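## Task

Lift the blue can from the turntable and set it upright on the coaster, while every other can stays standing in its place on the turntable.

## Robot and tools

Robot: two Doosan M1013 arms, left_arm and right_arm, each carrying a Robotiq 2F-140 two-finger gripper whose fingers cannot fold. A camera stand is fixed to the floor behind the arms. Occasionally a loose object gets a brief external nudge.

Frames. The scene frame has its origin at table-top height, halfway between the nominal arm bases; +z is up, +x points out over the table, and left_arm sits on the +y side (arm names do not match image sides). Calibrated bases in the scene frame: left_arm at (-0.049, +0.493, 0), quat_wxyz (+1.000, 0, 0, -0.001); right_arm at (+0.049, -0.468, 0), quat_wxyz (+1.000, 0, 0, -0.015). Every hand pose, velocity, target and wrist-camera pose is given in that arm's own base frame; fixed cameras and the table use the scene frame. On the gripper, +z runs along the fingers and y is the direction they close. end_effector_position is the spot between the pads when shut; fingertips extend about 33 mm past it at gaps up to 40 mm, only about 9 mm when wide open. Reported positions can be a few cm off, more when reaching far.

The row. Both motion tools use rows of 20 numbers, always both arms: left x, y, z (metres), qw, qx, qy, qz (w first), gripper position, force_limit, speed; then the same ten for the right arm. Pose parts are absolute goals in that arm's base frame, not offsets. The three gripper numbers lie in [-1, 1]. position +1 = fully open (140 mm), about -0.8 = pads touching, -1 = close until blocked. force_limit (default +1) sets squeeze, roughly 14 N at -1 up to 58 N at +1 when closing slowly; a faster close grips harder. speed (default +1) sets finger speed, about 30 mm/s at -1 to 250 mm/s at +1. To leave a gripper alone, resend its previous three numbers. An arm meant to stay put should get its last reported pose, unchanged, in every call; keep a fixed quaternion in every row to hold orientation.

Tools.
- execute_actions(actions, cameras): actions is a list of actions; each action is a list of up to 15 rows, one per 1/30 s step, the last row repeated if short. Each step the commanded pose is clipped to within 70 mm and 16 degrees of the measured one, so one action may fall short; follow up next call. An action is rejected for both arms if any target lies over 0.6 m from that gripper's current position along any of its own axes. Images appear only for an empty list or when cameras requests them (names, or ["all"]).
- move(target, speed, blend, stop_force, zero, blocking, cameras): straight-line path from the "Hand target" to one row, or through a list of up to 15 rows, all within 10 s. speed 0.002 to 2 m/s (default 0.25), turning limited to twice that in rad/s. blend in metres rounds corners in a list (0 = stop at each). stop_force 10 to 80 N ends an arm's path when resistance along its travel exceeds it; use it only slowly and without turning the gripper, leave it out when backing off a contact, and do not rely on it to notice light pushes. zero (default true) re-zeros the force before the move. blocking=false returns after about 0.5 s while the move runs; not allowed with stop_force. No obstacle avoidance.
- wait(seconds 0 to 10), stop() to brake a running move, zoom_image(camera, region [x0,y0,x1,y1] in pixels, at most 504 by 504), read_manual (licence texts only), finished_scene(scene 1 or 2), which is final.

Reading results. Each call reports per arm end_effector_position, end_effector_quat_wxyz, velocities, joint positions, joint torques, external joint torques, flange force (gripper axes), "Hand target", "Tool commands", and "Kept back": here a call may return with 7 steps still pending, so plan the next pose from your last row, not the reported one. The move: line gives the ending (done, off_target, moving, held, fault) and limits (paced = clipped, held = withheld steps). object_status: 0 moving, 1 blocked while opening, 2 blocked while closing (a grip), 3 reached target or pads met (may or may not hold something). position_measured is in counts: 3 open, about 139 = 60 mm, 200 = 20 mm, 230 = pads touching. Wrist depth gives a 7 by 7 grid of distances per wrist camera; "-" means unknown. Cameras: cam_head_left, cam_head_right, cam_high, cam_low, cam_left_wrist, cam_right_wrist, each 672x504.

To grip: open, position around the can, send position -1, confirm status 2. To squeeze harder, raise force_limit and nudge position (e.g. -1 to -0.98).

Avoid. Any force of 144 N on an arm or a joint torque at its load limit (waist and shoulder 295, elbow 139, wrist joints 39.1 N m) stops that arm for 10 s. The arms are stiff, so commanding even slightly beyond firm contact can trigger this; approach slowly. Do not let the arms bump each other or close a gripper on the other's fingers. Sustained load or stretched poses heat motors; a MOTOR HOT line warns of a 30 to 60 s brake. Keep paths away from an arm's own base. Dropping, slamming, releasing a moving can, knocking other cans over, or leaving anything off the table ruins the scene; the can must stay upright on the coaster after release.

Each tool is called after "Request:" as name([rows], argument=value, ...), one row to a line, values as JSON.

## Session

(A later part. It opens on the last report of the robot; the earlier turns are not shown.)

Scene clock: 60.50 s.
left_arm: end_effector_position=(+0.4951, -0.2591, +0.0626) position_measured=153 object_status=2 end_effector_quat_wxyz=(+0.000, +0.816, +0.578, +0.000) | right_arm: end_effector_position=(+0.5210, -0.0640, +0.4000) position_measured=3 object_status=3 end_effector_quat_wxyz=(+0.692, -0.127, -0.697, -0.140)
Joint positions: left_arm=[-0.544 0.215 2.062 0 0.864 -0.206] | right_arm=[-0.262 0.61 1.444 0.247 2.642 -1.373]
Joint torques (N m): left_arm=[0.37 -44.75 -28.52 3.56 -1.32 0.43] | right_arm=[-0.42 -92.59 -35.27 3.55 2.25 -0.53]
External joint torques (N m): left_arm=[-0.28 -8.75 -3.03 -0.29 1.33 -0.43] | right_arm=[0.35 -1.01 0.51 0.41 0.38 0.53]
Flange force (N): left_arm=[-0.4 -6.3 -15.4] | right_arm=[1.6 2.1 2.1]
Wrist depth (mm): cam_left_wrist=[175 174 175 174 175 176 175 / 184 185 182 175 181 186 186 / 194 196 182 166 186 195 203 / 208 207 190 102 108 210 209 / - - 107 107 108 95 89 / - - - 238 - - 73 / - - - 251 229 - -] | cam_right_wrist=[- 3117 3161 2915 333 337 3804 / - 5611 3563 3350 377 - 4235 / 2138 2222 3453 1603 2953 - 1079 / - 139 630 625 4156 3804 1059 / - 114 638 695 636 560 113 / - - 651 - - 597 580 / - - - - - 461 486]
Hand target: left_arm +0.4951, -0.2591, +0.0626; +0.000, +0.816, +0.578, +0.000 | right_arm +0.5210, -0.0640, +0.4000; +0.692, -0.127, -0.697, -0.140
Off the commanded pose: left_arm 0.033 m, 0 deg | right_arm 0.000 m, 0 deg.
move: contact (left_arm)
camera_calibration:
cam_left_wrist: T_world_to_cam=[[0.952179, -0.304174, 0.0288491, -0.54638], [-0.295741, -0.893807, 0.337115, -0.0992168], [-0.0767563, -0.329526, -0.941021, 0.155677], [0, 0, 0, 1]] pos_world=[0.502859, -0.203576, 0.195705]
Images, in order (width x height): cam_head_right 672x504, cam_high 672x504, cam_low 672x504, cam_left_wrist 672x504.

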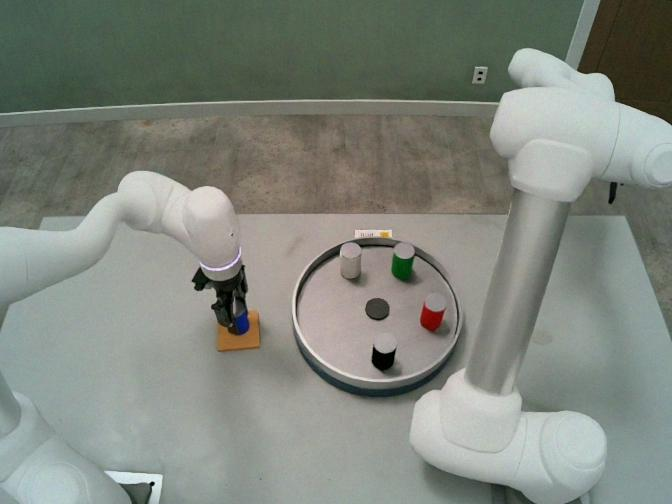

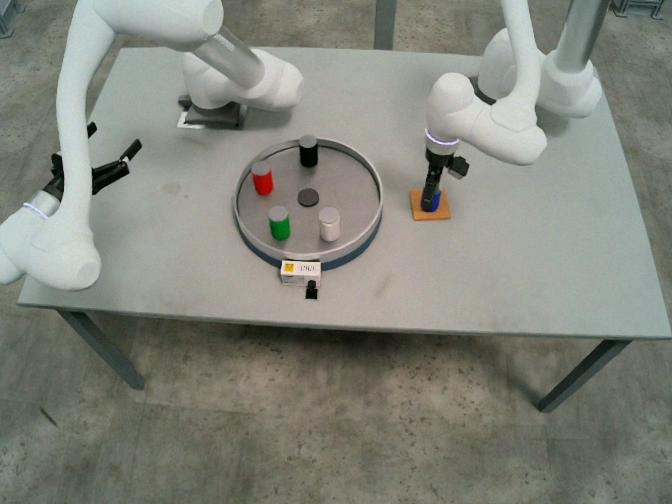

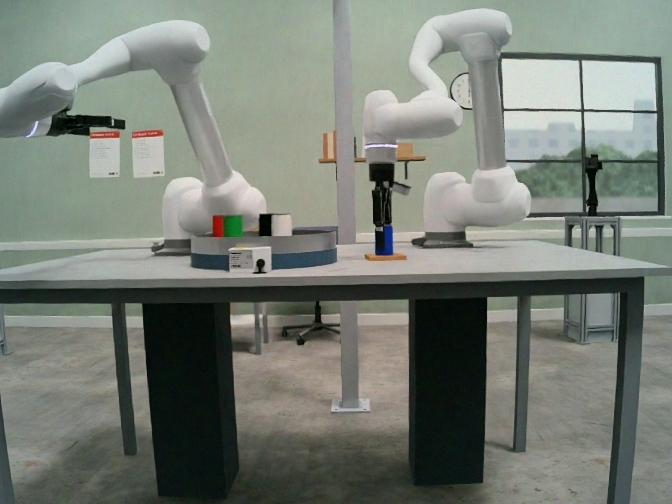

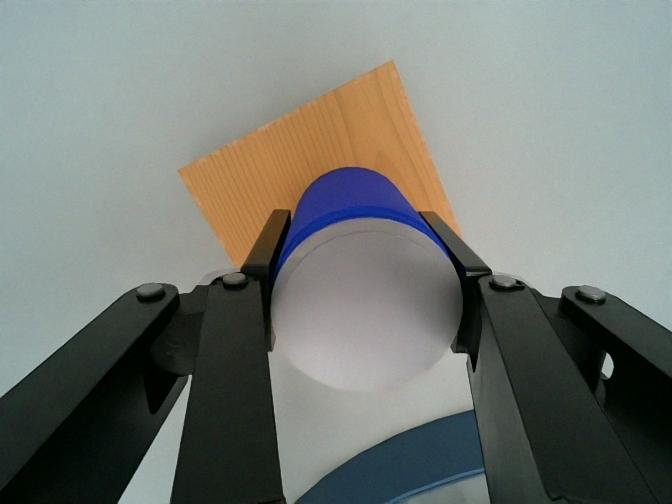

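Request:
move([
  [0.4951,-0.2591,0.0632,0,0.816,0.578,0,0.5,0,-1,0.521,-0.064,0.40,0.692,-0.1268,-0.697,-0.140,1,1,1],
  [0.4951,-0.2591,0.20,0,0.816,0.578,0,0.5,0,-1,0.521,-0.064,0.40,0.692,-0.1268,-0.697,-0.140,1,1,1],
], speed=[0.02,0.2], cameras=["cam_left_wrist","cam_head_right"])

Scene clock: 63.97 s.
left_arm: end_effector_position=(+0.4951, -0.2591, +0.1999) position_measured=66 object_status=3 end_effector_quat_wxyz=(+0.000, +0.816, +0.578, +0.000) | right_arm: end_effector_position=(+0.5210, -0.0640, +0.4000) position_measured=3 object_status=3 end_effector_quat_wxyz=(+0.692, -0.127, -0.697, -0.140)
Joint positions: left_arm=[-0.544 0.084 1.927 0 1.131 -0.206] | right_arm=[-0.262 0.61 1.444 0.247 2.642 -1.373]
Joint torques (N m): left_arm=[-0.52 -49.17 -40.89 4.01 0.46 0.42] | right_arm=[-0.05 -92.72 -35.2 3.55 2.24 -0.43]
External joint torques (N m): left_arm=[0.48 3.42 3.52 -0.13 -0.46 -0.42] | right_arm=[0.2 -0.73 0.53 0.41 0.39 0.43]
Flange force (N): left_arm=[0.2 -0.7 7.5] | right_arm=[1.3 1.8 1.8]
Wrist depth (mm): cam_left_wrist=[- 297 298 286 - 310 295 / 319 - - 305 - 320 317 / 329 331 328 271 332 335 336 / - - 145 357 360 148 353 / - 96 - 379 332 119 93 / - - 405 344 347 320 71 / - - - 361 374 287 -] | cam_right_wrist=[- - 2704 3161 346 - - / - - 4081 4235 386 - - / 4775 2806 3938 5611 458 4081 1030 / 3206 139 618 630 630 1090 1054 / - 113 643 647 - - 113 / - 674 691 695 - 554 583 / - 546 - - - 486 490]
Hand target: left_arm +0.4951, -0.2591, +0.2000; +0.000, +0.816, +0.578, +0.000 | right_arm +0.5210, -0.0640, +0.4000; +0.692, -0.127, -0.697, -0.140
Off the commanded pose: left_arm 0.000 m, 0 deg | right_arm 0.000 m, 0 deg.
move: done
camera_calibration:
cam_left_wrist: T_world_to_cam=[[0.952168, -0.304233, 0.0286023, -0.550296], [-0.295724, -0.893855, 0.337003, -0.145573], [-0.076961, -0.329342, -0.941069, 0.285003], [0, 0, 0, 1]] pos_world=[0.502859, -0.203676, 0.333006]
Images, in order (width x height): cam_head_right 672x504, cam_left_wrist 672x504.

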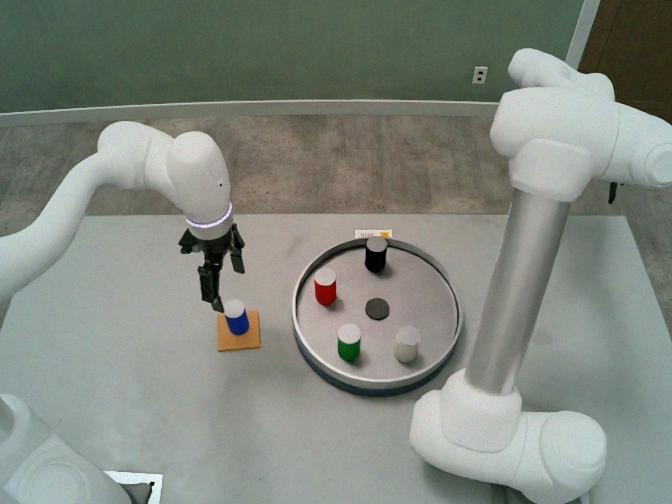

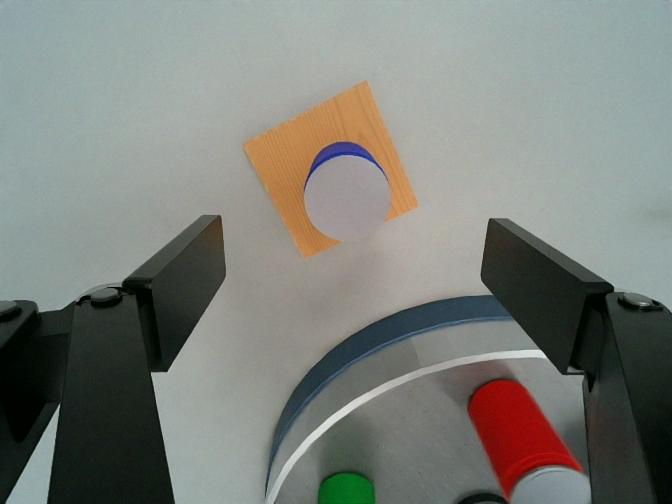

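Standing on the coaster; the other cans are upright.

Request:
finished_scene(scene=1)

The scene is finished: the task was done.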